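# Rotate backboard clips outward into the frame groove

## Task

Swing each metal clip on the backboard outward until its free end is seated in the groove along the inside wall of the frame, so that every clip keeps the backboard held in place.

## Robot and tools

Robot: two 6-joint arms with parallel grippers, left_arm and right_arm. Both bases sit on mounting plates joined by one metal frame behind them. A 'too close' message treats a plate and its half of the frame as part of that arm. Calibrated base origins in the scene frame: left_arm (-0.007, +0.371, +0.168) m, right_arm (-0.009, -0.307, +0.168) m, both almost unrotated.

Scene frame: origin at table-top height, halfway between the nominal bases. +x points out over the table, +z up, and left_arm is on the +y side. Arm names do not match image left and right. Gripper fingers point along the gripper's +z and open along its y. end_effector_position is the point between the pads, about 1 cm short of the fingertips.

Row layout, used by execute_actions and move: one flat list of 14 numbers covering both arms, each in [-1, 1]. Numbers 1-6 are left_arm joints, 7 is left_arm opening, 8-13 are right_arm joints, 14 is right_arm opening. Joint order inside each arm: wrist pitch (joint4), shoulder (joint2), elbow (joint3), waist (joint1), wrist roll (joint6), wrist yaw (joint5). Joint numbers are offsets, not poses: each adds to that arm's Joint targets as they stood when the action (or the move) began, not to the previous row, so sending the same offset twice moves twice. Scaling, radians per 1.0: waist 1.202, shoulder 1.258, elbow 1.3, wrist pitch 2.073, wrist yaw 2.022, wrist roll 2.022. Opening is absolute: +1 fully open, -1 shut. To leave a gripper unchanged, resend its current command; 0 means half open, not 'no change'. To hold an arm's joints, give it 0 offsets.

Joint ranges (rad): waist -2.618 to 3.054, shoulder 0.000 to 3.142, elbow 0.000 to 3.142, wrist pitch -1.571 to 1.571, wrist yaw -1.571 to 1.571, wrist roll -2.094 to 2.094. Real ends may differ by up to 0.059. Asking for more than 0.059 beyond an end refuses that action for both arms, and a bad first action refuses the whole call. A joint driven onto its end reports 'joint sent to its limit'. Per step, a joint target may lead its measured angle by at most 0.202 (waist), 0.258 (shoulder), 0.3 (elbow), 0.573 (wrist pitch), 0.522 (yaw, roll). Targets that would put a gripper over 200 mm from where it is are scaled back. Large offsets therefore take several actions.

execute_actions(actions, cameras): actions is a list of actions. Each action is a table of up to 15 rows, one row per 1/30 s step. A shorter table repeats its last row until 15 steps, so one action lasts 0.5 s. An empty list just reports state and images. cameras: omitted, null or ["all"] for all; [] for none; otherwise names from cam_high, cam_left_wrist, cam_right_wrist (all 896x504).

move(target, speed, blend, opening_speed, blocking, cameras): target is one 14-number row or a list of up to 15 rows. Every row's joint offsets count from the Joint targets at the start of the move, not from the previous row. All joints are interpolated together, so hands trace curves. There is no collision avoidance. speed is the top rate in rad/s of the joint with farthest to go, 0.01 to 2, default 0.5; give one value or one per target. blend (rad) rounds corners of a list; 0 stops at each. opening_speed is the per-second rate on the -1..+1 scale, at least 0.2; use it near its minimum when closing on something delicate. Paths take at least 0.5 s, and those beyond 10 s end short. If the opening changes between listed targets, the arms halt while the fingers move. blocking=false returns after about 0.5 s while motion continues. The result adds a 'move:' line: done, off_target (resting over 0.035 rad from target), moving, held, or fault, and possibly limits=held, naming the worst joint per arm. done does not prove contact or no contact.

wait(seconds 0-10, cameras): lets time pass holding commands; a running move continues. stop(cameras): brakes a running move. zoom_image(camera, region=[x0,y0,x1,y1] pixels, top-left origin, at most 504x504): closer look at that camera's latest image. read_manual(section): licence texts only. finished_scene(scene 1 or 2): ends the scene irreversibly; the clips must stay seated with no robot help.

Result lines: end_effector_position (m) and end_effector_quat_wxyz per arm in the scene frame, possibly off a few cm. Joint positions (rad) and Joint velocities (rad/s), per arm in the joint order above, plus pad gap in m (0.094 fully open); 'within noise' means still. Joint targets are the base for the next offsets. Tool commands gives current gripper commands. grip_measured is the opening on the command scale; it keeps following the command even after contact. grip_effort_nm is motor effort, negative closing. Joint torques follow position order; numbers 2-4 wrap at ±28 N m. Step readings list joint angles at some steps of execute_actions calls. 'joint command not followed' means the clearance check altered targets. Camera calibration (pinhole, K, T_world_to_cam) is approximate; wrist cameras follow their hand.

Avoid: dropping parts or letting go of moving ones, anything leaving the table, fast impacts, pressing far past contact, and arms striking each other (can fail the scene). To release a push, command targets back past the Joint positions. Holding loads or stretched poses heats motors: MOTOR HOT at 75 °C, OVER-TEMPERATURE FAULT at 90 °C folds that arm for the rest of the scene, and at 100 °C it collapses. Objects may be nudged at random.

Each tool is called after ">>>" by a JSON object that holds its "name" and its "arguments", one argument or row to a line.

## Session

>>> {"name": "execute_actions", "arguments": {
  "actions": []
}}

Scene clock: 0.00 s.
left_arm: end_effector_position=(+0.4140, +0.1248, +0.1489) grip_measured=+1.000 grip_effort_nm=n/a end_effector_quat_wxyz=(-0.007, -0.542, +0.841, -0.004) | right_arm: end_effector_position=(+0.0777, -0.5496, +0.1016) grip_measured=+1.000 grip_effort_nm=n/a end_effector_quat_wxyz=(+0.019, -0.341, +0.938, +0.057)
Joint names: [wrist pitch, shoulder, elbow, waist, wrist roll, wrist yaw]
Joint positions: left_arm=[-1.176 2.54 2.148 -0.595 -1.683 -0.023 0.094] | right_arm=[-0.619 1.882 0.853 -1.243 -1.959 -0.046 0.094]
Joint velocities: within noise
Joint torques (N m): no reading
Motor temperatures (°C): left_arm=[19 29 16 18 18 18 17] | right_arm=[16 19 20 18 21 19 17]
Heat: left arm: 29 °C; right arm: 21 °C.
Joint targets: left_arm=[-1.182 2.539 2.151 -0.595 -1.683 -0.028] | right_arm=[-0.625 1.874 0.859 -1.243 -1.960 -0.052]
Tool commands: left_gripper/opening=+1.0 right_gripper/opening=+1.0
camera_calibration:
cam_left_wrist: T_world_to_cam=[[0.901826, -0.431307, -0.0261403, -0.310491], [-0.378671, -0.818011, 0.432973, 0.233185], [-0.208127, -0.380568, -0.901028, 0.352001], [0, 0, 0, 1]] pos_world=[0.44157, 0.190792, 0.208084]
cam_right_wrist: T_world_to_cam=[[0.635147, -0.768456, -0.0778664, -0.467053], [-0.707143, -0.619083, 0.341591, -0.277563], [-0.310704, -0.161898, -0.936617, 0.119638], [0, 0, 0, 1]] pos_world=[0.137543, -0.511375, 0.170501]

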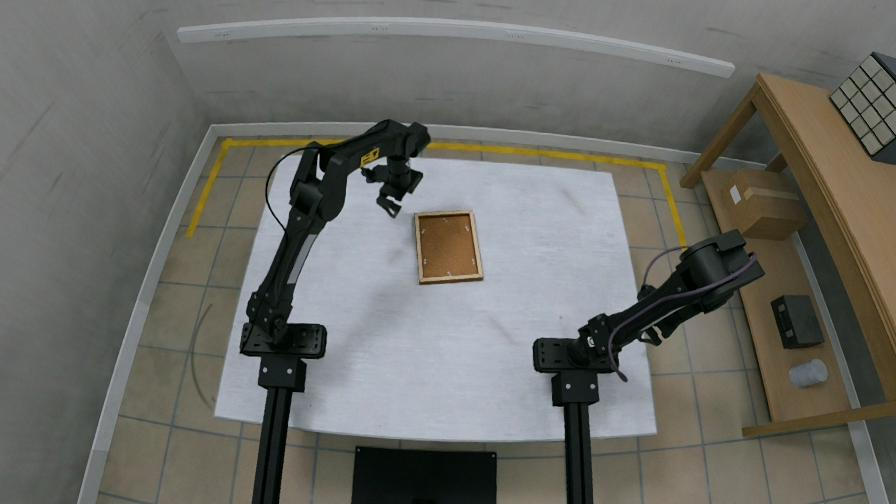

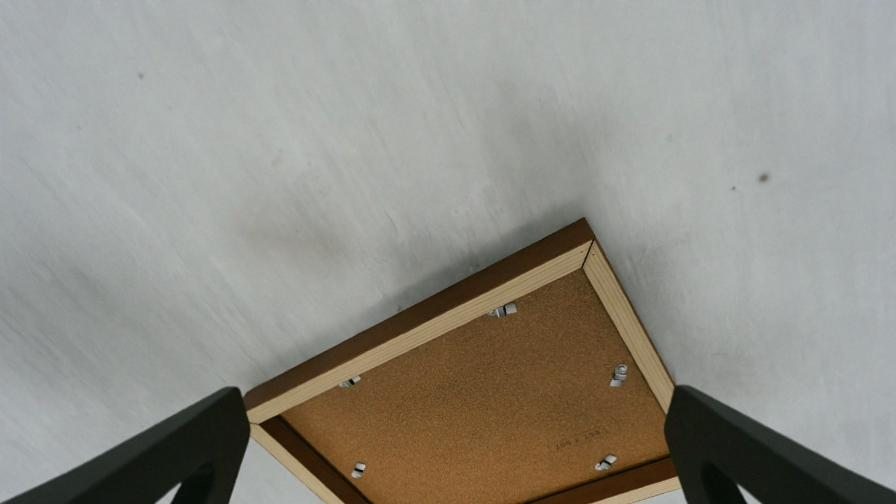

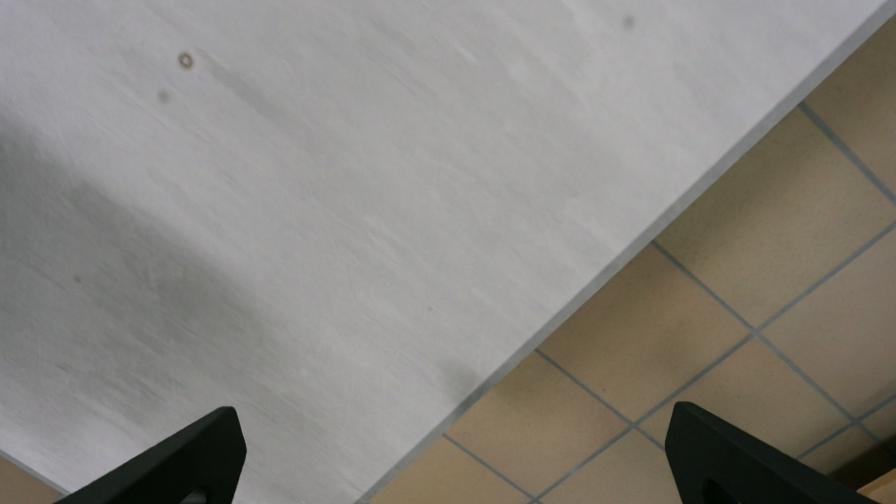

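>>> {"name": "zoom_image", "arguments": {
  "camera": "cam_high",
  "region": [400, 200, 500, 295]
}}

>>> {"name": "zoom_image", "arguments": {
  "camera": "cam_left_wrist",
  "region": [240, 210, 720, 504]
}}

Scaled by 5.040.

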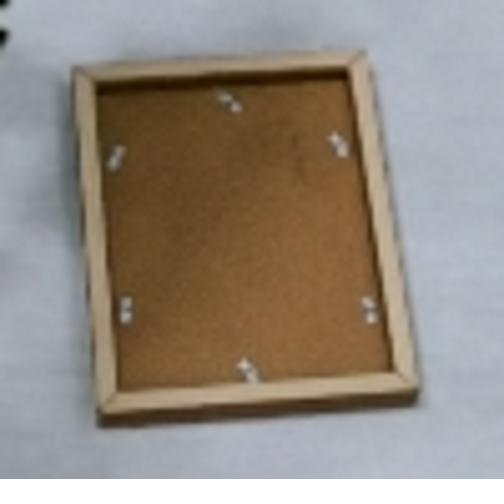

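Scaled by 1.050.

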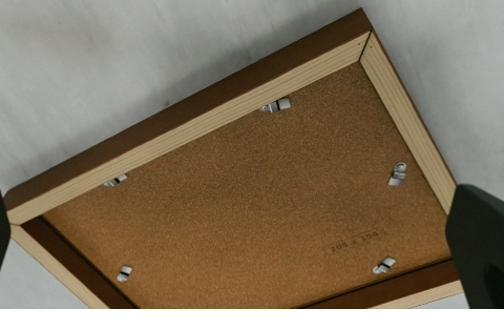

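>>> {"name": "move", "arguments": {
  "target": [0.006, -0.2, -0.2154, -0.2704, 0.3526, -0.008, -0.3, 0, 0, 0, 0, 0, 0, 0],
  "speed": 0.8
}}

Scene clock: 50.13 s.
left_arm: end_effector_position=(+0.2834, +0.0417, +0.1881) grip_measured=-0.298 grip_effort_nm=-0.125 end_effector_quat_wxyz=(-0.010, -0.056, +0.998, +0.006) | right_arm: end_effector_position=(+0.0777, -0.5496, +0.1016) grip_measured=+0.002 grip_effort_nm=-0.154 end_effector_quat_wxyz=(+0.019, -0.341, +0.938, +0.057)
Joint names: [wrist pitch, shoulder, elbow, waist, wrist roll, wrist yaw]
Joint positions: left_arm=[-1.171 2.321 1.887 -0.921 -0.977 -0.03 0.033] | right_arm=[-0.619 1.882 0.853 -1.243 -1.959 -0.046 0.047]
Joint velocities: within noise
Joint torques (N m): left_arm=[-0.07 -15.3 5.48 -0.38 0.08 -0.13] | right_arm=[0.11 -8.27 4.26 -0.14 -0.05 -0.09]
Motor temperatures (°C): left_arm=[20 36 18 18 18 18 17] | right_arm=[16 21 21 18 21 19 17]
Heat: left arm: 36 °C; right arm: 21 °C.
Joint targets: left_arm=[-1.170 2.287 1.871 -0.920 -0.970 -0.044] | right_arm=[-0.625 1.874 0.859 -1.243 -1.960 -0.052]
move: done
camera_calibration:
cam_left_wrist: T_world_to_cam=[[0.0917455, -0.995008, -0.0392775, 0.0279983], [-0.894792, -0.0996849, 0.435214, 0.214635], [-0.436956, -0.0047837, -0.89947, 0.377336], [0, 0, 0, 1]] pos_world=[0.354364, 0.0510595, 0.24709]
cam_right_wrist: T_world_to_cam=[[0.635147, -0.768456, -0.0778664, -0.467053], [-0.707143, -0.619083, 0.341591, -0.277563], [-0.310704, -0.161898, -0.936617, 0.119638], [0, 0, 0, 1]] pos_world=[0.137543, -0.511375, 0.170501]

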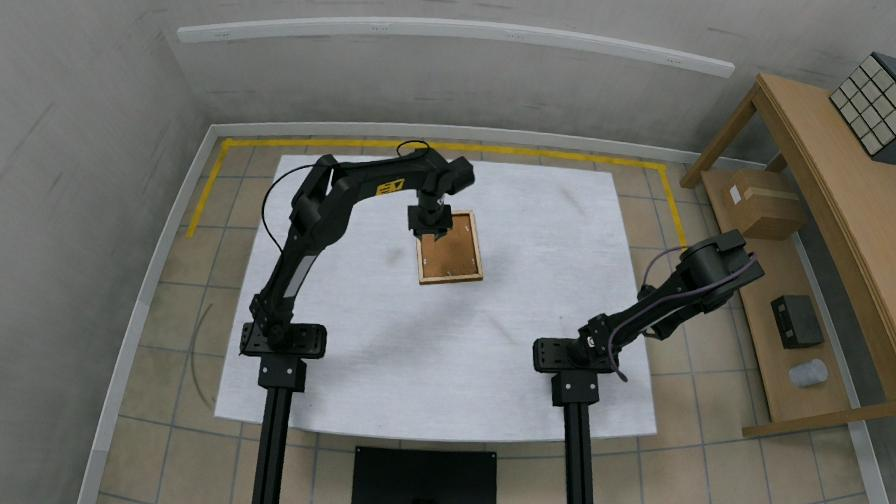

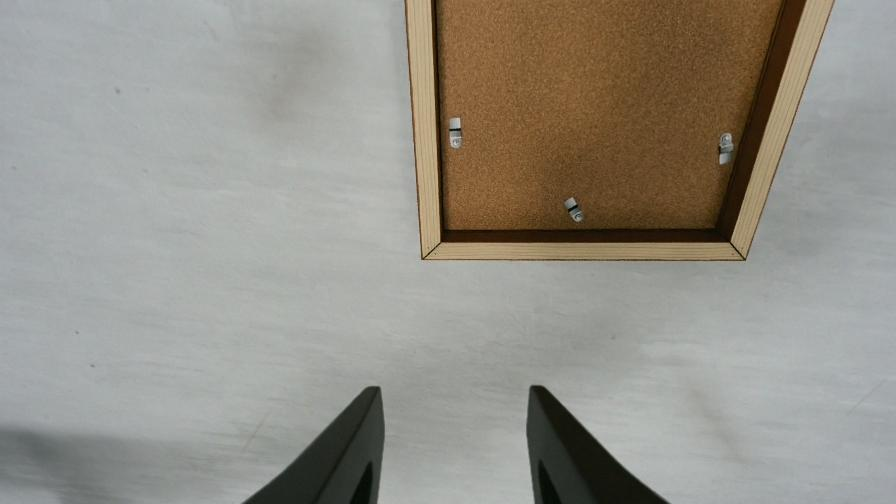

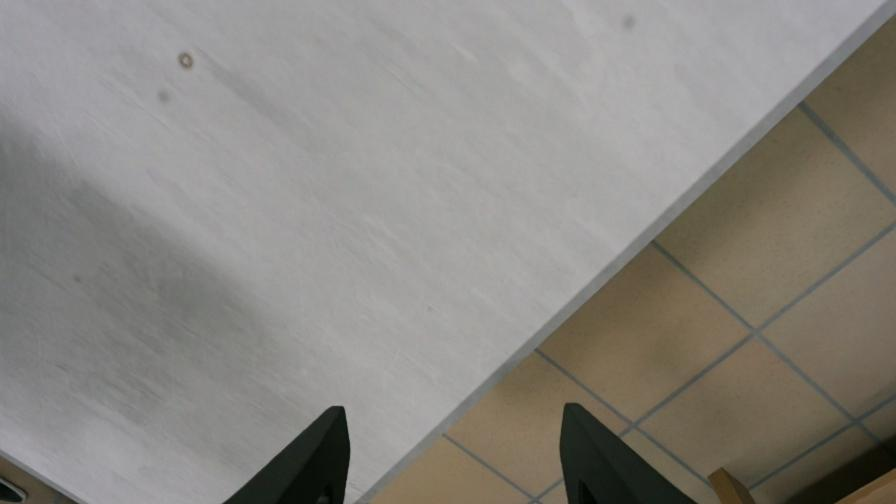

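>>> {"name": "zoom_image", "arguments": {
  "camera": "cam_left_wrist",
  "region": [400, 90, 640, 250]
}}

>>> {"name": "zoom_image", "arguments": {
  "camera": "cam_left_wrist",
  "region": [680, 100, 780, 180]
}}

Scaled by 2.100.

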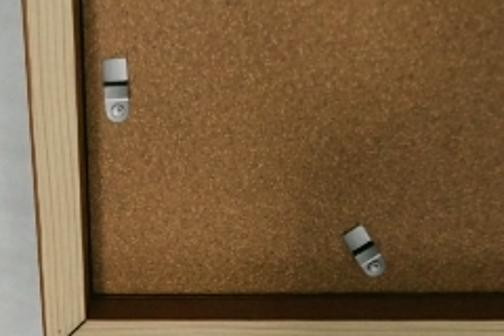

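Scaled by 5.040.

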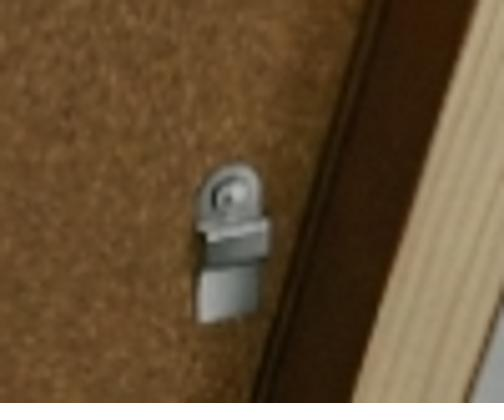

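>>> {"name": "move", "arguments": {
  "target": [0.1766, 0.1161, -0.1423, 0.0458, 0.0247, 0, -0.3, 0, 0, 0, 0, 0, 0, 0],
  "cameras": ["cam_left_wrist"]
}}

Scene clock: 85.27 s.
left_arm: end_effector_position=(+0.3078, +0.0453, +0.1042) grip_measured=-0.298 grip_effort_nm=-0.129 end_effector_quat_wxyz=(+0.015, -0.059, +0.998, -0.024) | right_arm: end_effector_position=(+0.0777, -0.5496, +0.1016) grip_measured=+0.002 grip_effort_nm=-0.154 end_effector_quat_wxyz=(+0.019, -0.341, +0.938, +0.057)
Joint names: [wrist pitch, shoulder, elbow, waist, wrist roll, wrist yaw]
Joint positions: left_arm=[-0.811 2.409 1.695 -0.867 -0.927 -0.03 0.033] | right_arm=[-0.619 1.882 0.853 -1.243 -1.959 -0.046 0.047]
Joint velocities: within noise
Joint torques (N m): left_arm=[0.1 -10.29 5.67 -0.27 0.08 -0.13] | right_arm=[0.1 -8.31 4.26 -0.06 -0.04 -0.11]
Motor temperatures (°C): left_arm=[20 40 18 18 18 18 17] | right_arm=[16 21 22 18 21 19 17]
Heat: left arm: 40 °C; right arm: 22 °C.
Joint targets: left_arm=[-0.804 2.433 1.686 -0.865 -0.920 -0.044] | right_arm=[-0.625 1.874 0.859 -1.243 -1.960 -0.052]
move: done
camera_calibration:
cam_left_wrist: T_world_to_cam=[[0.0981986, -0.994901, 0.0229797, 0.0176415], [-0.916075, -0.0813486, 0.392669, 0.283554], [-0.388797, -0.0596106, -0.919393, 0.302348], [0, 0, 0, 1]] pos_world=[0.375576, 0.0586414, 0.166229]
Images, in order (width x height): cam_left_wrist 896x504.

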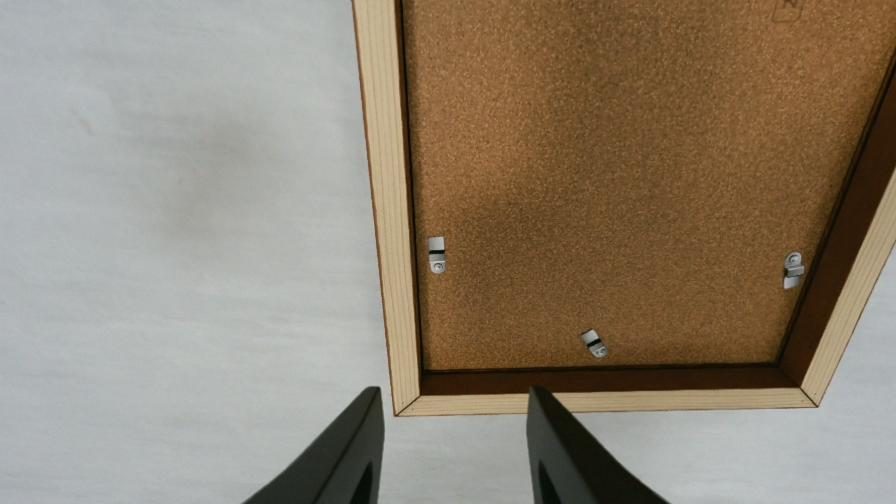

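>>> {"name": "move", "arguments": {
  "target": [0.0352, 0.0986, -0.0085, 0.005, -0.005, 0, 0.03, 0, 0, 0, 0, 0, 0, 0],
  "cameras": ["cam_left_wrist"]
}}

Scene clock: 101.87 s.
left_arm: end_effector_position=(+0.2987, +0.0546, +0.0486) grip_measured=+0.028 grip_effort_nm=0.076 end_effector_quat_wxyz=(-0.006, -0.060, +0.998, +0.001) | right_arm: end_effector_position=(+0.0777, -0.5496, +0.1016) grip_measured=+0.002 grip_effort_nm=-0.154 end_effector_quat_wxyz=(+0.019, -0.341, +0.938, +0.057)
Joint names: [wrist pitch, shoulder, elbow, waist, wrist roll, wrist yaw]
Joint positions: left_arm=[-0.738 2.533 1.682 -0.863 -0.926 -0.031 0.048] | right_arm=[-0.619 1.882 0.853 -1.243 -1.959 -0.046 0.047]
Joint velocities: within noise
Joint torques (N m): left_arm=[0.06 -10.61 5.26 -0.14 0 -0.11] | right_arm=[0.1 -8.31 4.23 -0.1 -0.05 -0.1]
Motor temperatures (°C): left_arm=[20 38 18 18 18 18 17] | right_arm=[16 22 22 18 21 19 17]
Heat: left arm: 38 °C; right arm: 22 °C.
Joint targets: left_arm=[-0.731 2.557 1.675 -0.859 -0.930 -0.045] | right_arm=[-0.625 1.874 0.859 -1.243 -1.960 -0.052]
move: done
camera_calibration:
cam_left_wrist: T_world_to_cam=[[0.0990186, -0.994688, -0.0281228, 0.0312484], [-0.897779, -0.101489, 0.428595, 0.291644], [-0.429172, -0.0171908, -0.903059, 0.257216], [0, 0, 0, 1]] pos_world=[0.369127, 0.0651028, 0.108163]
Images, in order (width x height): cam_left_wrist 896x504.

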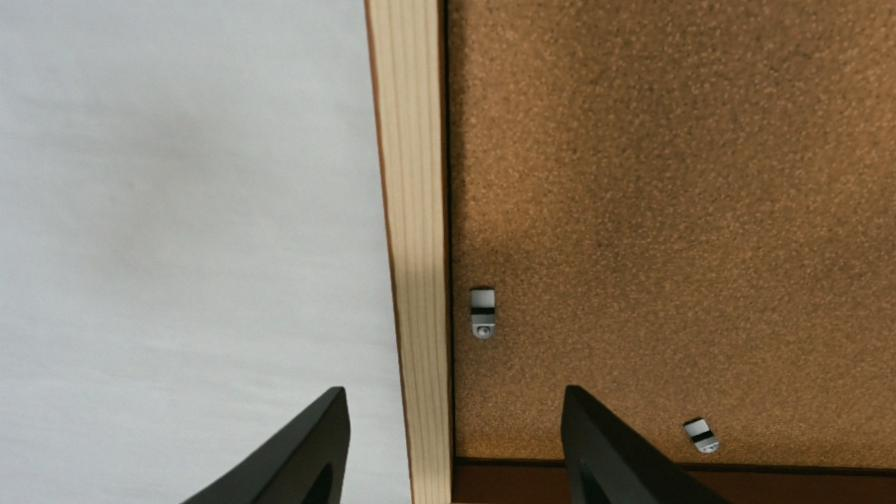

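>>> {"name": "move", "arguments": {
  "target": [0.0241, 0.0334, -0.0042, 0, 0, 0, 0.03, 0, 0, 0, 0, 0, 0, 0],
  "cameras": ["cam_left_wrist"]
}}

Scene clock: 117.23 s.
left_arm: end_effector_position=(+0.3009, +0.0515, +0.0336) grip_measured=+0.028 grip_effort_nm=0.076 end_effector_quat_wxyz=(-0.001, -0.060, +0.998, -0.005) | right_arm: end_effector_position=(+0.0777, -0.5496, +0.1016) grip_measured=+0.002 grip_effort_nm=-0.154 end_effector_quat_wxyz=(+0.019, -0.341, +0.938, +0.057)
Joint names: [wrist pitch, shoulder, elbow, waist, wrist roll, wrist yaw]
Joint positions: left_arm=[-0.688 2.569 1.682 -0.863 -0.926 -0.031 0.048] | right_arm=[-0.619 1.882 0.853 -1.243 -1.959 -0.046 0.047]
Joint velocities: within noise
Joint torques (N m): left_arm=[0.09 -10.15 4.71 -0.09 0 -0.13] | right_arm=[0.1 -8.29 4.26 -0.13 -0.05 -0.1]
Motor temperatures (°C): left_arm=[20 38 18 18 18 18 17] | right_arm=[16 22 22 18 21 19 17]
Heat: left arm: 38 °C; right arm: 22 °C.
Joint targets: left_arm=[-0.681 2.600 1.670 -0.859 -0.930 -0.045] | right_arm=[-0.625 1.874 0.859 -1.243 -1.960 -0.052]
move: done
camera_calibration:
cam_left_wrist: T_world_to_cam=[[0.0998026, -0.994867, -0.0167244, 0.0269446], [-0.901979, -0.0975552, 0.420615, 0.301018], [-0.420087, -0.0268934, -0.907085, 0.242427], [0, 0, 0, 1]] pos_world=[0.370663, 0.0626918, 0.0937398]
Images, in order (width x height): cam_left_wrist 896x504.

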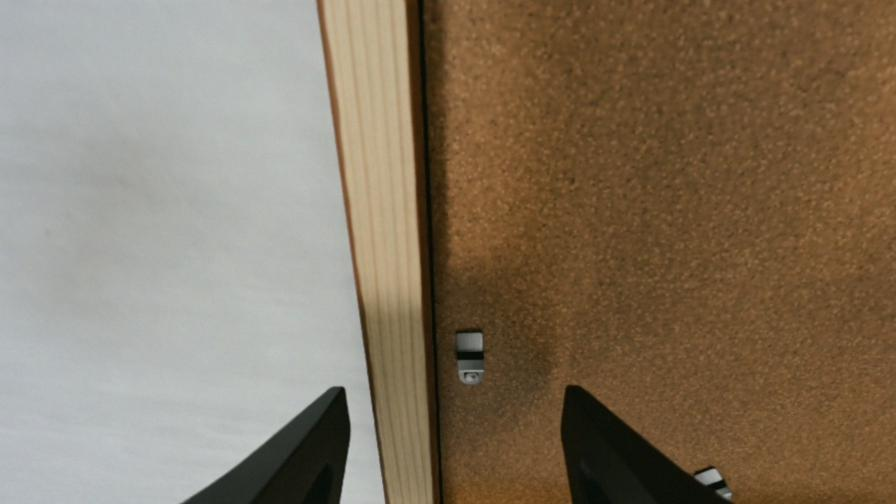

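>>> {"name": "move", "arguments": {
  "target": [0.0164, 0, -0.0292, -0.003, 0, 0, 0.03, 0, 0, 0, 0, 0, 0, 0],
  "cameras": ["cam_left_wrist"]
}}

Scene clock: 127.93 s.
left_arm: end_effector_position=(+0.2961, +0.0561, +0.0261) grip_measured=+0.028 grip_effort_nm=0.071 end_effector_quat_wxyz=(-0.002, -0.060, +0.998, -0.004) | right_arm: end_effector_position=(+0.0777, -0.5496, +0.1016) grip_measured=+0.002 grip_effort_nm=-0.144 end_effector_quat_wxyz=(+0.019, -0.341, +0.938, +0.057)
Joint names: [wrist pitch, shoulder, elbow, waist, wrist roll, wrist yaw]
Joint positions: left_arm=[-0.654 2.569 1.645 -0.863 -0.926 -0.031 0.048] | right_arm=[-0.619 1.882 0.853 -1.243 -1.959 -0.046 0.047]
Joint velocities: within noise
Joint torques (N m): left_arm=[0.03 -10.06 4.6 -0.43 -0.02 -0.13] | right_arm=[0.11 -8.27 4.26 -0.09 -0.05 -0.11]
Motor temperatures (°C): left_arm=[20 36 18 18 18 18 17] | right_arm=[16 22 22 18 21 19 17]
Heat: left arm: 36 °C; right arm: 22 °C.
Joint targets: left_arm=[-0.647 2.600 1.632 -0.863 -0.930 -0.045] | right_arm=[-0.625 1.874 0.859 -1.243 -1.960 -0.052]
move: done
camera_calibration:
cam_left_wrist: T_world_to_cam=[[0.0996273, -0.994835, -0.0194249, 0.0319572], [-0.900991, -0.0984792, 0.422512, 0.300008], [-0.422243, -0.0245921, -0.906149, 0.234249], [0, 0, 0, 1]] pos_world=[0.366031, 0.0670973, 0.0861284]
Images, in order (width x height): cam_left_wrist 896x504.

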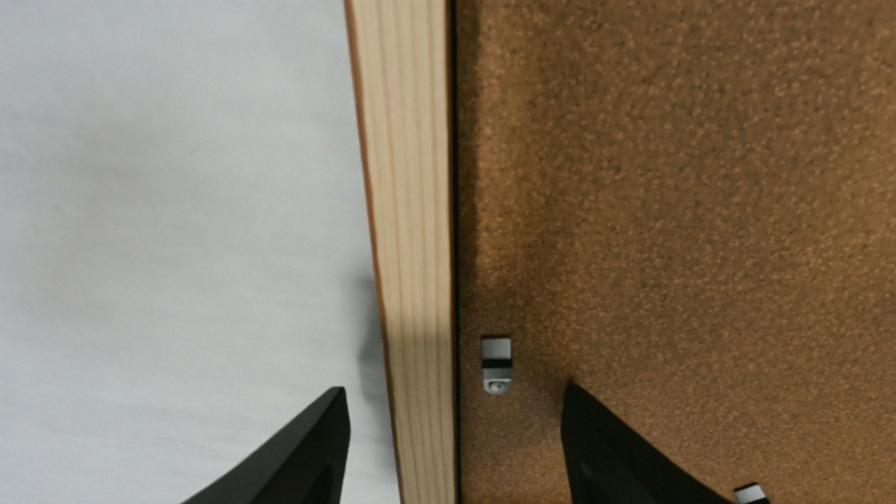

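>>> {"name": "move", "arguments": {
  "target": [0.004, 0.005, -0.0065, -0.003, 0, 0, 0.03, 0, 0, 0, 0, 0, 0, 0],
  "cameras": ["cam_left_wrist"]
}}

Scene clock: 138.80 s.
left_arm: end_effector_position=(+0.2957, +0.0563, +0.0250) grip_measured=+0.028 grip_effort_nm=0.071 end_effector_quat_wxyz=(-0.002, -0.060, +0.998, -0.004) | right_arm: end_effector_position=(+0.0777, -0.5496, +0.1016) grip_measured=+0.002 grip_effort_nm=-0.154 end_effector_quat_wxyz=(+0.019, -0.341, +0.938, +0.057)
Joint names: [wrist pitch, shoulder, elbow, waist, wrist roll, wrist yaw]
Joint positions: left_arm=[-0.647 2.569 1.639 -0.863 -0.926 -0.031 0.048] | right_arm=[-0.619 1.882 0.853 -1.243 -1.959 -0.046 0.047]
Joint velocities: within noise
Joint torques (N m): left_arm=[0.06 -9.59 4.23 -0.69 0.03 -0.14] | right_arm=[0.1 -8.24 4.26 -0.06 -0.04 -0.11]
Motor temperatures (°C): left_arm=[20 35 18 18 18 18 17] | right_arm=[16 22 22 18 21 19 17]
Heat: left arm: 35 °C; right arm: 22 °C.
Joint targets: left_arm=[-0.639 2.606 1.624 -0.866 -0.930 -0.045] | right_arm=[-0.625 1.874 0.859 -1.243 -1.960 -0.052]
move: off_target (left_arm); left_arm: the shoulder is farthest, 0.038 rad from its target
camera_calibration:
cam_left_wrist: T_world_to_cam=[[0.0997255, -0.994854, -0.0179247, 0.0321815], [-0.901541, -0.0979653, 0.421459, 0.300373], [-0.421046, -0.0258703, -0.90667, 0.23283], [0, 0, 0, 1]] pos_world=[0.365621, 0.0674654, 0.0850824]
Images, in order (width x height): cam_left_wrist 896x504.

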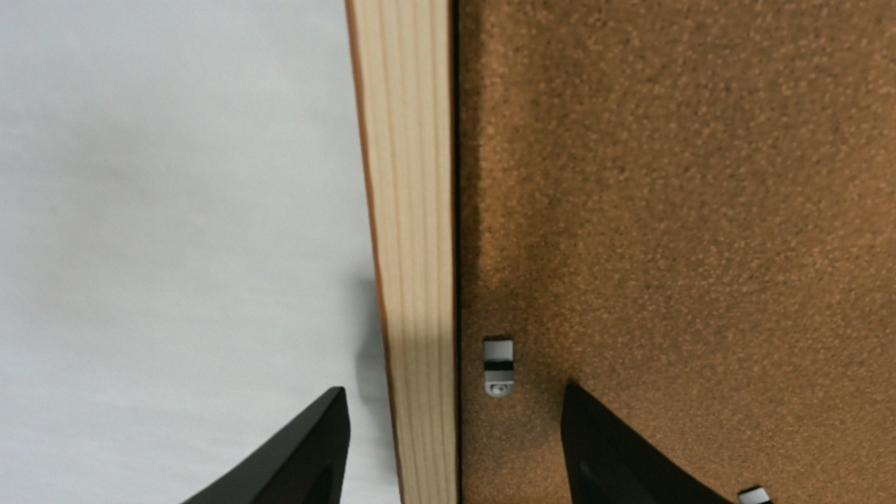

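>>> {"name": "move", "arguments": {
  "target": [0.002, 0.007, -0.006, -0.004, 0, 0, 0.03, 0, 0, 0, 0, 0, 0, 0],
  "cameras": ["cam_left_wrist"]
}}

Scene clock: 143.17 s.
left_arm: end_effector_position=(+0.2955, +0.0564, +0.0247) grip_measured=+0.028 grip_effort_nm=0.071 end_effector_quat_wxyz=(-0.002, -0.060, +0.998, -0.004) | right_arm: end_effector_position=(+0.0777, -0.5496, +0.1016) grip_measured=+0.002 grip_effort_nm=-0.154 end_effector_quat_wxyz=(+0.019, -0.341, +0.938, +0.057)
Joint names: [wrist pitch, shoulder, elbow, waist, wrist roll, wrist yaw]
Joint positions: left_arm=[-0.645 2.569 1.637 -0.864 -0.926 -0.031 0.048] | right_arm=[-0.619 1.882 0.853 -1.243 -1.959 -0.046 0.047]
Joint velocities: within noise
Joint torques (N m): left_arm=[0.11 -8.65 3.64 -1.06 -0.04 -0.08] | right_arm=[0.09 -8.27 4.26 -0.13 -0.04 -0.11]
Motor temperatures (°C): left_arm=[20 35 18 18 18 18 17] | right_arm=[16 22 22 18 21 19 17]
Heat: left arm: 35 °C; right arm: 22 °C.
Joint targets: left_arm=[-0.635 2.614 1.616 -0.871 -0.930 -0.045] | right_arm=[-0.625 1.874 0.859 -1.243 -1.960 -0.052]
move: off_target (left_arm); left_arm: the shoulder is farthest, 0.046 rad from its target
camera_calibration:
cam_left_wrist: T_world_to_cam=[[0.0993531, -0.994887, -0.0181505, 0.032415], [-0.901699, -0.0977308, 0.421174, 0.300326], [-0.420794, -0.0254786, -0.906798, 0.232371], [0, 0, 0, 1]] pos_world=[0.365364, 0.0675209, 0.0848123]
Images, in order (width x height): cam_left_wrist 896x504.

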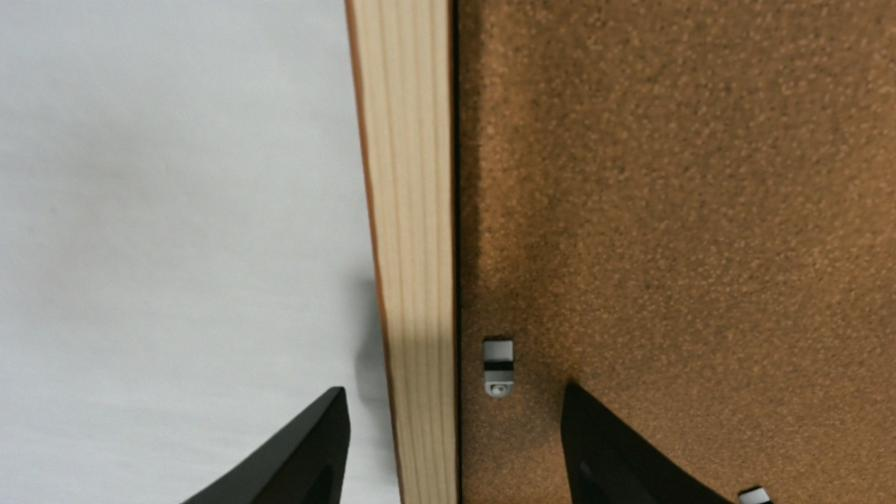

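>>> {"name": "move", "arguments": {
  "target": [0.0, -0.068, -0.003, 0.0, 0, 0, 0.03, 0, 0, 0, 0, 0, 0, 0],
  "cameras": ["cam_left_wrist"]
}}

Scene clock: 149.60 s.
left_arm: end_effector_position=(+0.2943, +0.0571, +0.0250) grip_measured=+0.028 grip_effort_nm=0.071 end_effector_quat_wxyz=(-0.001, -0.059, +0.998, -0.004) | right_arm: end_effector_position=(+0.0777, -0.5496, +0.1016) grip_measured=+0.002 grip_effort_nm=-0.144 end_effector_quat_wxyz=(+0.019, -0.341, +0.938, +0.057)
Joint names: [wrist pitch, shoulder, elbow, waist, wrist roll, wrist yaw]
Joint positions: left_arm=[-0.639 2.563 1.627 -0.865 -0.926 -0.031 0.048] | right_arm=[-0.619 1.882 0.853 -1.243 -1.959 -0.046 0.047]
Joint velocities: within noise
Joint torques (N m): left_arm=[0.03 -15.72 4.27 -0.96 -0.04 -0.1] | right_arm=[0.1 -8.24 4.27 -0.12 -0.05 -0.11]
Motor temperatures (°C): left_arm=[20 34 18 18 18 18 17] | right_arm=[16 22 22 18 21 19 17]
Heat: left arm: 34 °C; right arm: 22 °C.
Joint targets: left_arm=[-0.635 2.529 1.612 -0.871 -0.930 -0.044] | right_arm=[-0.625 1.874 0.859 -1.243 -1.960 -0.052]
move: done
camera_calibration:
cam_left_wrist: T_world_to_cam=[[0.098281, -0.995006, -0.0174574, 0.0335185], [-0.90227, -0.0964942, 0.420234, 0.29928], [-0.41982, -0.0255497, -0.907248, 0.231882], [0, 0, 0, 1]] pos_world=[0.364086, 0.0681544, 0.085192]
Images, in order (width x height): cam_left_wrist 896x504.

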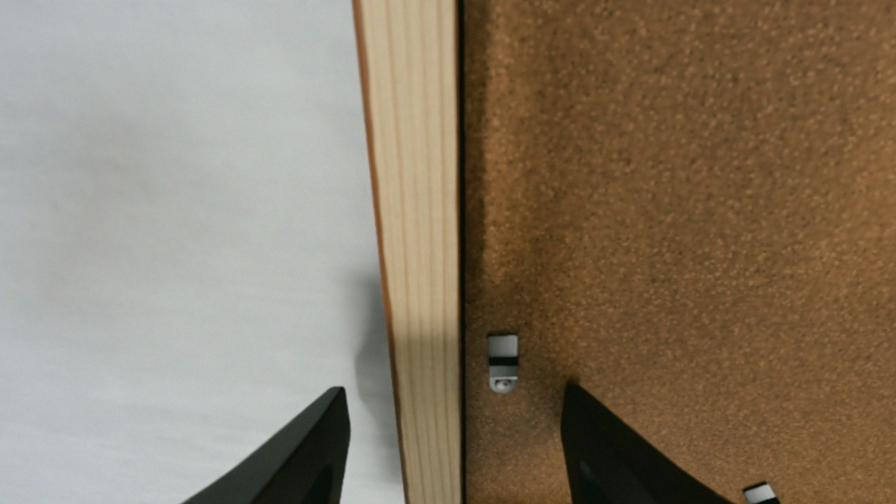

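>>> {"name": "move", "arguments": {
  "target": [0.0, -0.0052, -0.005, -0.0068, 0, 0, 0.03, 0, 0, 0, 0, 0, 0, 0],
  "cameras": ["cam_left_wrist"]
}}

Scene clock: 159.87 s.
left_arm: end_effector_position=(+0.2901, +0.0554, +0.0255) grip_measured=+0.028 grip_effort_nm=0.071 end_effector_quat_wxyz=(-0.001, -0.054, +0.999, -0.004) | right_arm: end_effector_position=(+0.0777, -0.5496, +0.1016) grip_measured=+0.002 grip_effort_nm=-0.154 end_effector_quat_wxyz=(+0.019, -0.341, +0.938, +0.057)
Joint names: [wrist pitch, shoulder, elbow, waist, wrist roll, wrist yaw]
Joint positions: left_arm=[-0.638 2.559 1.619 -0.875 -0.926 -0.032 0.048] | right_arm=[-0.619 1.882 0.853 -1.243 -1.959 -0.046 0.047]
Joint velocities: within noise
Joint torques (N m): left_arm=[0 -15.94 4.29 -1.05 -0.03 -0.1] | right_arm=[0.1 -8.27 4.26 -0.09 -0.05 -0.1]
Motor temperatures (°C): left_arm=[20 36 18 18 18 18 17] | right_arm=[16 22 22 18 21 19 17]
Heat: left arm: 36 °C; right arm: 22 °C.
Joint targets: left_arm=[-0.634 2.522 1.605 -0.879 -0.930 -0.045] | right_arm=[-0.625 1.874 0.859 -1.243 -1.960 -0.052]
move: off_target (left_arm); left_arm: the shoulder is farthest, 0.036 rad from its target
camera_calibration:
cam_left_wrist: T_world_to_cam=[[0.0883114, -0.995907, -0.0192509, 0.0352549], [-0.90279, -0.0881911, 0.420943, 0.294822], [-0.420918, -0.0197945, -0.906883, 0.230441], [0, 0, 0, 1]] pos_world=[0.360046, 0.0656727, 0.085558]
Images, in order (width x height): cam_left_wrist 896x504.

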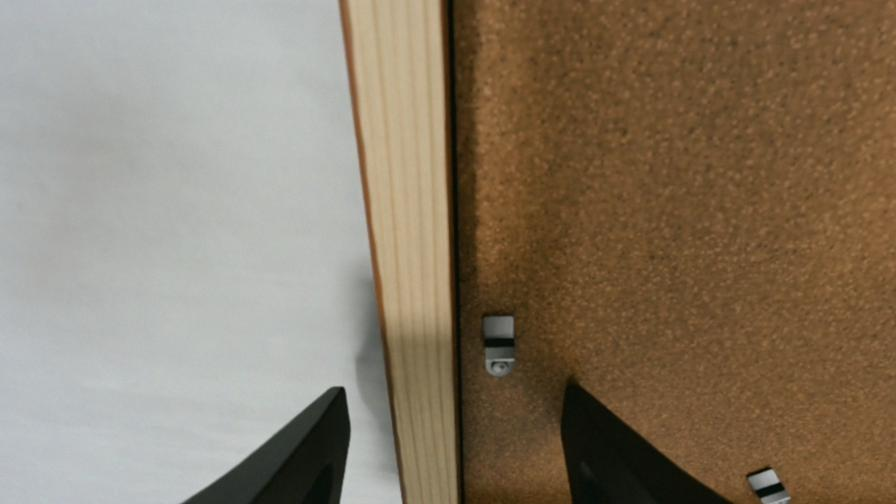

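>>> {"name": "move", "arguments": {
  "target": [-0.015, 0.062, 0.0515, 0.0216, 0, 0, 0.03, 0, 0, 0, 0, 0, 0, 0],
  "cameras": ["cam_left_wrist"]
}}

Scene clock: 176.17 s.
left_arm: end_effector_position=(+0.3027, +0.0547, +0.0294) grip_measured=+0.028 grip_effort_nm=0.066 end_effector_quat_wxyz=(+0.003, -0.064, +0.998, -0.009) | right_arm: end_effector_position=(+0.0777, -0.5496, +0.1016) grip_measured=+0.002 grip_effort_nm=-0.159 end_effector_quat_wxyz=(+0.019, -0.341, +0.938, +0.057)
Joint names: [wrist pitch, shoulder, elbow, waist, wrist roll, wrist yaw]
Joint positions: left_arm=[-0.654 2.566 1.657 -0.855 -0.926 -0.032 0.048] | right_arm=[-0.619 1.882 0.853 -1.243 -1.959 -0.046 0.047]
Joint velocities: within noise
Joint torques (N m): left_arm=[-0.12 -9.87 6.94 -0.36 -0.04 -0.11] | right_arm=[0.09 -8.29 4.27 -0.09 -0.05 -0.1]
Motor temperatures (°C): left_arm=[20 37 17 18 18 18 17] | right_arm=[16 22 22 18 21 19 17]
Heat: left arm: 37 °C; right arm: 22 °C.
Joint targets: left_arm=[-0.666 2.601 1.672 -0.853 -0.930 -0.045] | right_arm=[-0.625 1.874 0.859 -1.243 -1.960 -0.052]
move: done
camera_calibration:
cam_left_wrist: T_world_to_cam=[[0.108325, -0.994078, -0.00862348, 0.0270377], [-0.904679, -0.102172, 0.413662, 0.306054], [-0.412093, -0.0370086, -0.91039, 0.237713], [0, 0, 0, 1]] pos_world=[0.371912, 0.0669451, 0.0900415]
Images, in order (width x height): cam_left_wrist 896x504.

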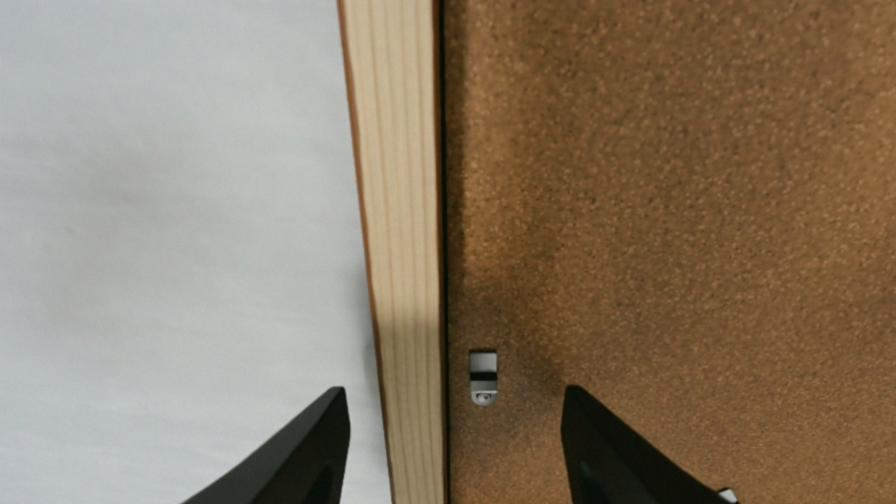

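>>> {"name": "move", "arguments": {
  "target": [-0.005, 0.0062, 0.0, 0.0, 0, 0, 0.03, 0, 0, 0, 0, 0, 0, 0],
  "cameras": ["cam_left_wrist"]
}}

Scene clock: 184.70 s.
left_arm: end_effector_position=(+0.2994, +0.0580, +0.0260) grip_measured=+0.028 grip_effort_nm=0.071 end_effector_quat_wxyz=(-0.003, -0.064, +0.998, -0.002) | right_arm: end_effector_position=(+0.0777, -0.5496, +0.1016) grip_measured=+0.002 grip_effort_nm=-0.154 end_effector_quat_wxyz=(+0.019, -0.341, +0.938, +0.057)
Joint names: [wrist pitch, shoulder, elbow, waist, wrist roll, wrist yaw]
Joint positions: left_arm=[-0.664 2.574 1.657 -0.855 -0.926 -0.032 0.048] | right_arm=[-0.619 1.882 0.853 -1.243 -1.959 -0.046 0.047]
Joint velocities: within noise
Joint torques (N m): left_arm=[-0.15 -9.87 6.95 -0.28 -0.03 -0.09] | right_arm=[0.1 -8.28 4.25 -0.12 -0.03 -0.11]
Motor temperatures (°C): left_arm=[20 37 18 18 18 18 17] | right_arm=[16 22 22 18 21 19 17]
Heat: left arm: 37 °C; right arm: 22 °C.
Joint targets: left_arm=[-0.676 2.608 1.672 -0.853 -0.930 -0.045] | right_arm=[-0.625 1.874 0.859 -1.243 -1.960 -0.052]
move: done
camera_calibration:
cam_left_wrist: T_world_to_cam=[[0.107416, -0.993947, -0.0230286, 0.0312181], [-0.899407, -0.107018, 0.423808, 0.303212], [-0.423708, -0.0248117, -0.905459, 0.236017], [0, 0, 0, 1]] pos_world=[0.36936, 0.0693344, 0.0859187]
Images, in order (width x height): cam_left_wrist 896x504.

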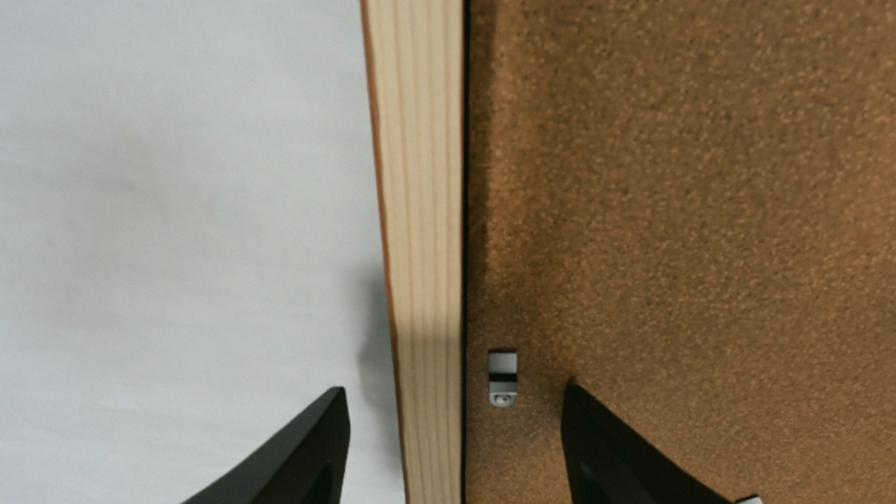

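>>> {"name": "move", "arguments": {
  "target": [0, 0, 0, 0.0, 0, 0, -0.45, 0, 0, 0, 0, 0, 0, 0],
  "opening_speed": 0.3,
  "cameras": ["cam_left_wrist"]
}}

>>> {"name": "move", "arguments": {
  "target": [0, 0, 0, 0.0, 0, 0, -0.56, 0, 0, 0, 0, 0, 0, 0],
  "opening_speed": 0.2,
  "cameras": ["cam_left_wrist"]
}}

Scene clock: 200.43 s.
left_arm: end_effector_position=(+0.2993, +0.0581, +0.0260) grip_measured=-0.448 grip_effort_nm=-0.134 end_effector_quat_wxyz=(-0.003, -0.064, +0.998, -0.001) | right_arm: end_effector_position=(+0.0777, -0.5496, +0.1016) grip_measured=+0.002 grip_effort_nm=-0.149 end_effector_quat_wxyz=(+0.019, -0.341, +0.938, +0.057)
Joint names: [wrist pitch, shoulder, elbow, waist, wrist roll, wrist yaw]
Joint positions: left_arm=[-0.665 2.574 1.657 -0.855 -0.926 -0.032 0.026] | right_arm=[-0.619 1.882 0.853 -1.243 -1.959 -0.046 0.047]
Joint velocities: within noise
Joint torques (N m): left_arm=[-0.12 -9.8 7.04 -0.28 -0.02 -0.09] | right_arm=[0.11 -8.29 4.26 -0.1 -0.04 -0.11]
Motor temperatures (°C): left_arm=[20 35 19 18 18 18 17] | right_arm=[16 22 22 18 21 19 17]
Heat: left arm: 35 °C; right arm: 22 °C.
Joint targets: left_arm=[-0.676 2.608 1.672 -0.853 -0.930 -0.045] | right_arm=[-0.625 1.874 0.859 -1.243 -1.960 -0.052]
move: done
camera_calibration:
cam_left_wrist: T_world_to_cam=[[0.107374, -0.993938, -0.0236285, 0.0313949], [-0.899185, -0.107223, 0.424228, 0.303042], [-0.42419, -0.0243048, -0.905247, 0.236074], [0, 0, 0, 1]] pos_world=[0.36926, 0.0694354, 0.0858882]
Images, in order (width x height): cam_left_wrist 896x504.

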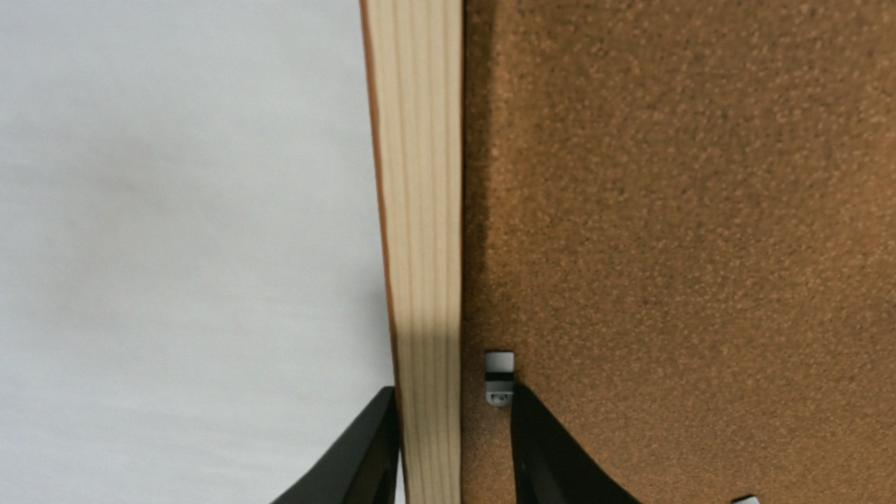

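Scene clock: 201.20 s.
left_arm: end_effector_position=(+0.2987, +0.0590, +0.0260) grip_measured=-0.557 grip_effort_nm=-0.203 end_effector_quat_wxyz=(-0.004, -0.064, +0.998, +0.001) | right_arm: end_effector_position=(+0.0777, -0.5496, +0.1016) grip_measured=+0.002 grip_effort_nm=-0.154 end_effector_quat_wxyz=(+0.019, -0.341, +0.938, +0.057)
Joint names: [wrist pitch, shoulder, elbow, waist, wrist roll, wrist yaw]
Joint positions: left_arm=[-0.669 2.574 1.657 -0.855 -0.926 -0.033 0.021] | right_arm=[-0.619 1.882 0.853 -1.243 -1.959 -0.046 0.047]
Joint velocities: within noise
Joint torques (N m): left_arm=[-0.07 -9.84 6.97 -0.28 -0.05 -0.09] | right_arm=[0.1 -8.27 4.27 -0.1 -0.05 -0.11]
Motor temperatures (°C): left_arm=[20 35 19 18 18 18 17] | right_arm=[16 22 22 18 21 19 17]
Heat: left arm: 35 °C; right arm: 22 °C.
Joint targets: left_arm=[-0.676 2.608 1.672 -0.853 -0.930 -0.045] | right_arm=[-0.625 1.874 0.859 -1.243 -1.960 -0.052]
move: done
camera_calibration:
cam_left_wrist: T_world_to_cam=[[0.107159, -0.993851, -0.0278683, 0.0325531], [-0.898425, -0.108799, 0.425436, 0.302497], [-0.425852, -0.0205515, -0.904559, 0.236131], [0, 0, 0, 1]] pos_world=[0.368839, 0.0701171, 0.085809]
Images, in order (width x height): cam_left_wrist 896x504.

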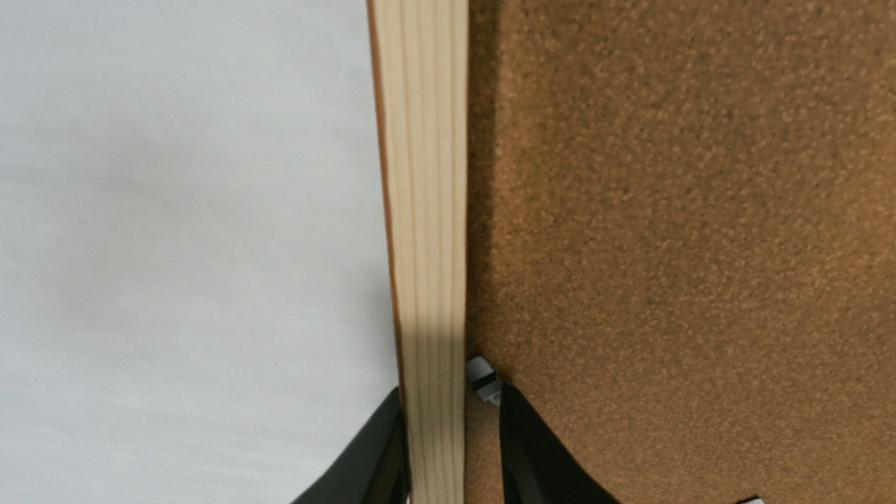

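Beautifully turning.

>>> {"name": "move", "arguments": {
  "target": [0, 0, 0, 0.0, 0, 0, -0.61, 0, 0, 0, 0, 0, 0, 0],
  "opening_speed": 0.2,
  "cameras": ["cam_left_wrist"]
}}

>>> {"name": "move", "arguments": {
  "target": [0, 0, 0, 0.0, 0, 0, -0.645, 0, 0, 0, 0, 0, 0, 0],
  "opening_speed": 0.2,
  "cameras": ["cam_left_wrist"]
}}

Scene clock: 206.50 s.
left_arm: end_effector_position=(+0.2984, +0.0594, +0.0260) grip_measured=-0.606 grip_effort_nm=-0.247 end_effector_quat_wxyz=(-0.005, -0.064, +0.998, +0.001) | right_arm: end_effector_position=(+0.0777, -0.5496, +0.1016) grip_measured=+0.002 grip_effort_nm=-0.154 end_effector_quat_wxyz=(+0.019, -0.341, +0.938, +0.057)
Joint names: [wrist pitch, shoulder, elbow, waist, wrist roll, wrist yaw]
Joint positions: left_arm=[-0.671 2.574 1.657 -0.855 -0.926 -0.033 0.019] | right_arm=[-0.619 1.882 0.853 -1.243 -1.959 -0.046 0.047]
Joint velocities: within noise
Joint torques (N m): left_arm=[-0.05 -9.85 6.86 -0.27 -0.05 -0.09] | right_arm=[0.11 -8.24 4.29 -0.1 -0.05 -0.11]
Motor temperatures (°C): left_arm=[20 35 19 18 18 18 17] | right_arm=[16 22 22 18 21 19 17]
Heat: left arm: 35 °C; right arm: 22 °C.
Joint targets: left_arm=[-0.676 2.608 1.672 -0.853 -0.930 -0.045] | right_arm=[-0.625 1.874 0.859 -1.243 -1.960 -0.052]
move: done
camera_calibration:
cam_left_wrist: T_world_to_cam=[[0.107047, -0.99382, -0.0293676, 0.0329967], [-0.897866, -0.109314, 0.426482, 0.302072], [-0.427057, -0.0192854, -0.904019, 0.236271], [0, 0, 0, 1]] pos_world=[0.368589, 0.07037, 0.0857346]
Images, in order (width x height): cam_left_wrist 896x504.

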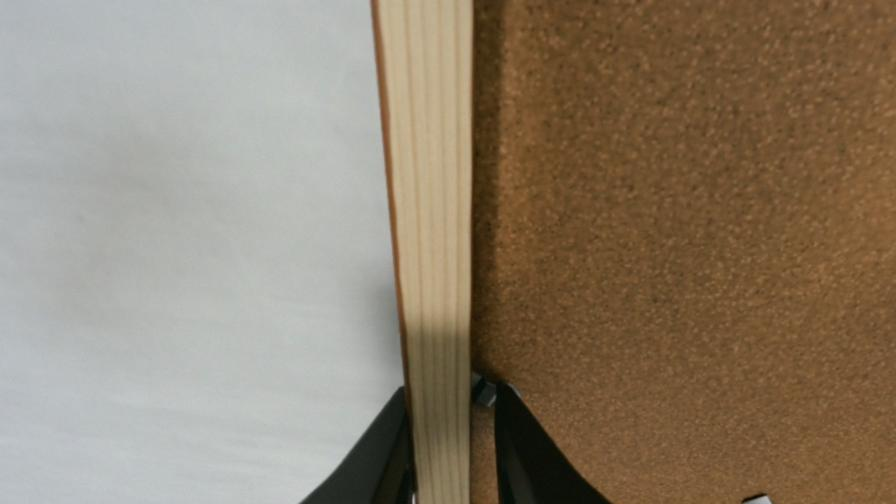

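Scene clock: 207.00 s.
left_arm: end_effector_position=(+0.2982, +0.0596, +0.0260) grip_measured=-0.637 grip_effort_nm=-0.422 end_effector_quat_wxyz=(-0.005, -0.063, +0.998, +0.002) | right_arm: end_effector_position=(+0.0777, -0.5496, +0.1016) grip_measured=+0.002 grip_effort_nm=-0.154 end_effector_quat_wxyz=(+0.019, -0.341, +0.938, +0.057)
Joint names: [wrist pitch, shoulder, elbow, waist, wrist roll, wrist yaw]
Joint positions: left_arm=[-0.672 2.574 1.657 -0.855 -0.924 -0.033 0.017] | right_arm=[-0.619 1.882 0.853 -1.243 -1.959 -0.046 0.047]
Joint velocities: within noise
Joint torques (N m): left_arm=[-0.06 -9.74 6.99 -0.35 -0.06 -0.09] | right_arm=[0.11 -8.29 4.25 -0.09 -0.05 -0.11]
Motor temperatures (°C): left_arm=[20 35 19 18 18 18 17] | right_arm=[16 22 22 18 21 19 17]
Heat: left arm: 35 °C; right arm: 22 °C.
Joint targets: left_arm=[-0.676 2.608 1.672 -0.853 -0.930 -0.045] | right_arm=[-0.625 1.874 0.859 -1.243 -1.960 -0.052]
move: done
camera_calibration:
cam_left_wrist: T_world_to_cam=[[0.105083, -0.994003, -0.0302477, 0.0338399], [-0.897736, -0.107903, 0.427116, 0.301775], [-0.427818, -0.0177281, -0.903691, 0.236319], [0, 0, 0, 1]] pos_world=[0.36846, 0.070389, 0.0856896]
Images, in order (width x height): cam_left_wrist 896x504.

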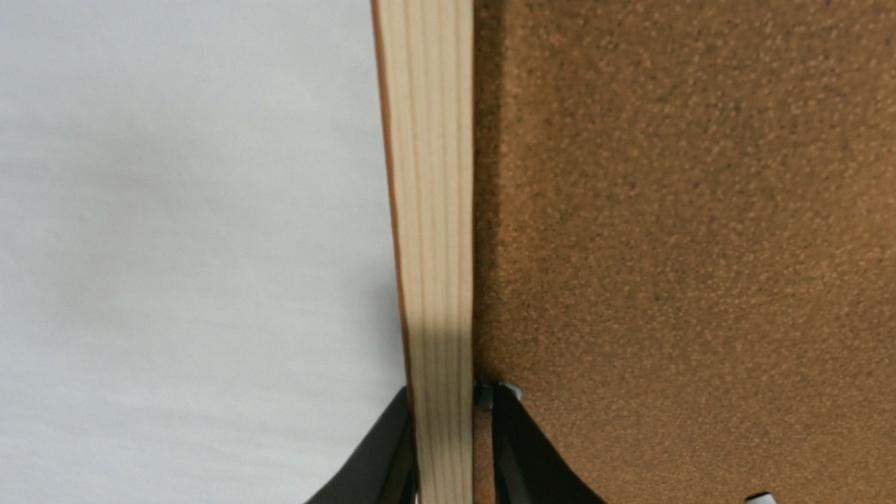

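>>> {"name": "move", "arguments": {
  "target": [
    [0,0,0,0,0,0,-0.3,0,0,0,0,0,0,0],
    [0,-0.13,0,0,0,0,-0.3,0,0,0,0,0,0,0],
    [-0.1539,0.0509,0.3054,0.1057,0.0658,0,-0.3,0,0,0,0,0,0,0]
  ],
  "cameras": ["cam_left_wrist"]
}}

Scene clock: 221.80 s.
left_arm: end_effector_position=(+0.3783, +0.0710, +0.0823) grip_measured=-0.302 grip_effort_nm=0.076 end_effector_quat_wxyz=(-0.001, -0.068, +0.998, -0.004) | right_arm: end_effector_position=(+0.0777, -0.5496, +0.1016) grip_measured=+0.002 grip_effort_nm=-0.154 end_effector_quat_wxyz=(+0.019, -0.341, +0.938, +0.057)
Joint names: [wrist pitch, shoulder, elbow, waist, wrist roll, wrist yaw]
Joint positions: left_arm=[-0.983 2.635 2.047 -0.725 -0.804 -0.033 0.033] | right_arm=[-0.619 1.882 0.853 -1.243 -1.959 -0.046 0.047]
Joint velocities: within noise
Joint torques (N m): left_arm=[-0.1 -10.92 8.58 -0.58 0.07 -0.09] | right_arm=[0.1 -8.28 4.27 -0.08 -0.05 -0.11]
Motor temperatures (°C): left_arm=[20 35 20 18 18 18 17] | right_arm=[16 22 22 18 21 19 17]
Heat: left arm: 35 °C; right arm: 22 °C.
Joint targets: left_arm=[-0.995 2.672 2.069 -0.726 -0.797 -0.045] | right_arm=[-0.625 1.874 0.859 -1.243 -1.960 -0.052]
move: off_target (left_arm); left_arm: the shoulder is farthest, 0.037 rad from its target
camera_calibration:
cam_left_wrist: T_world_to_cam=[[0.115777, -0.993097, -0.0188143, 0.0334083], [-0.90049, -0.112937, 0.419955, 0.352913], [-0.419181, -0.0316792, -0.90735, 0.31969], [0, 0, 0, 1]] pos_world=[0.447934, 0.0831622, 0.142491]
Images, in order (width x height): cam_left_wrist 896x504.

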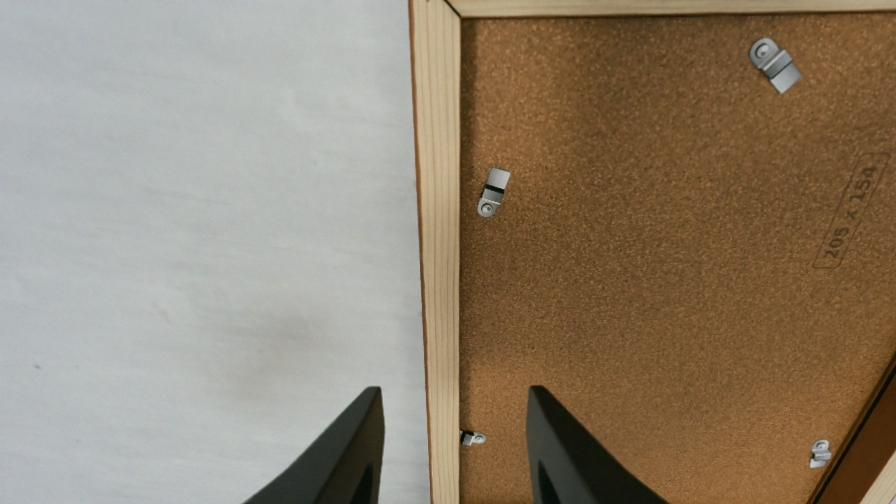

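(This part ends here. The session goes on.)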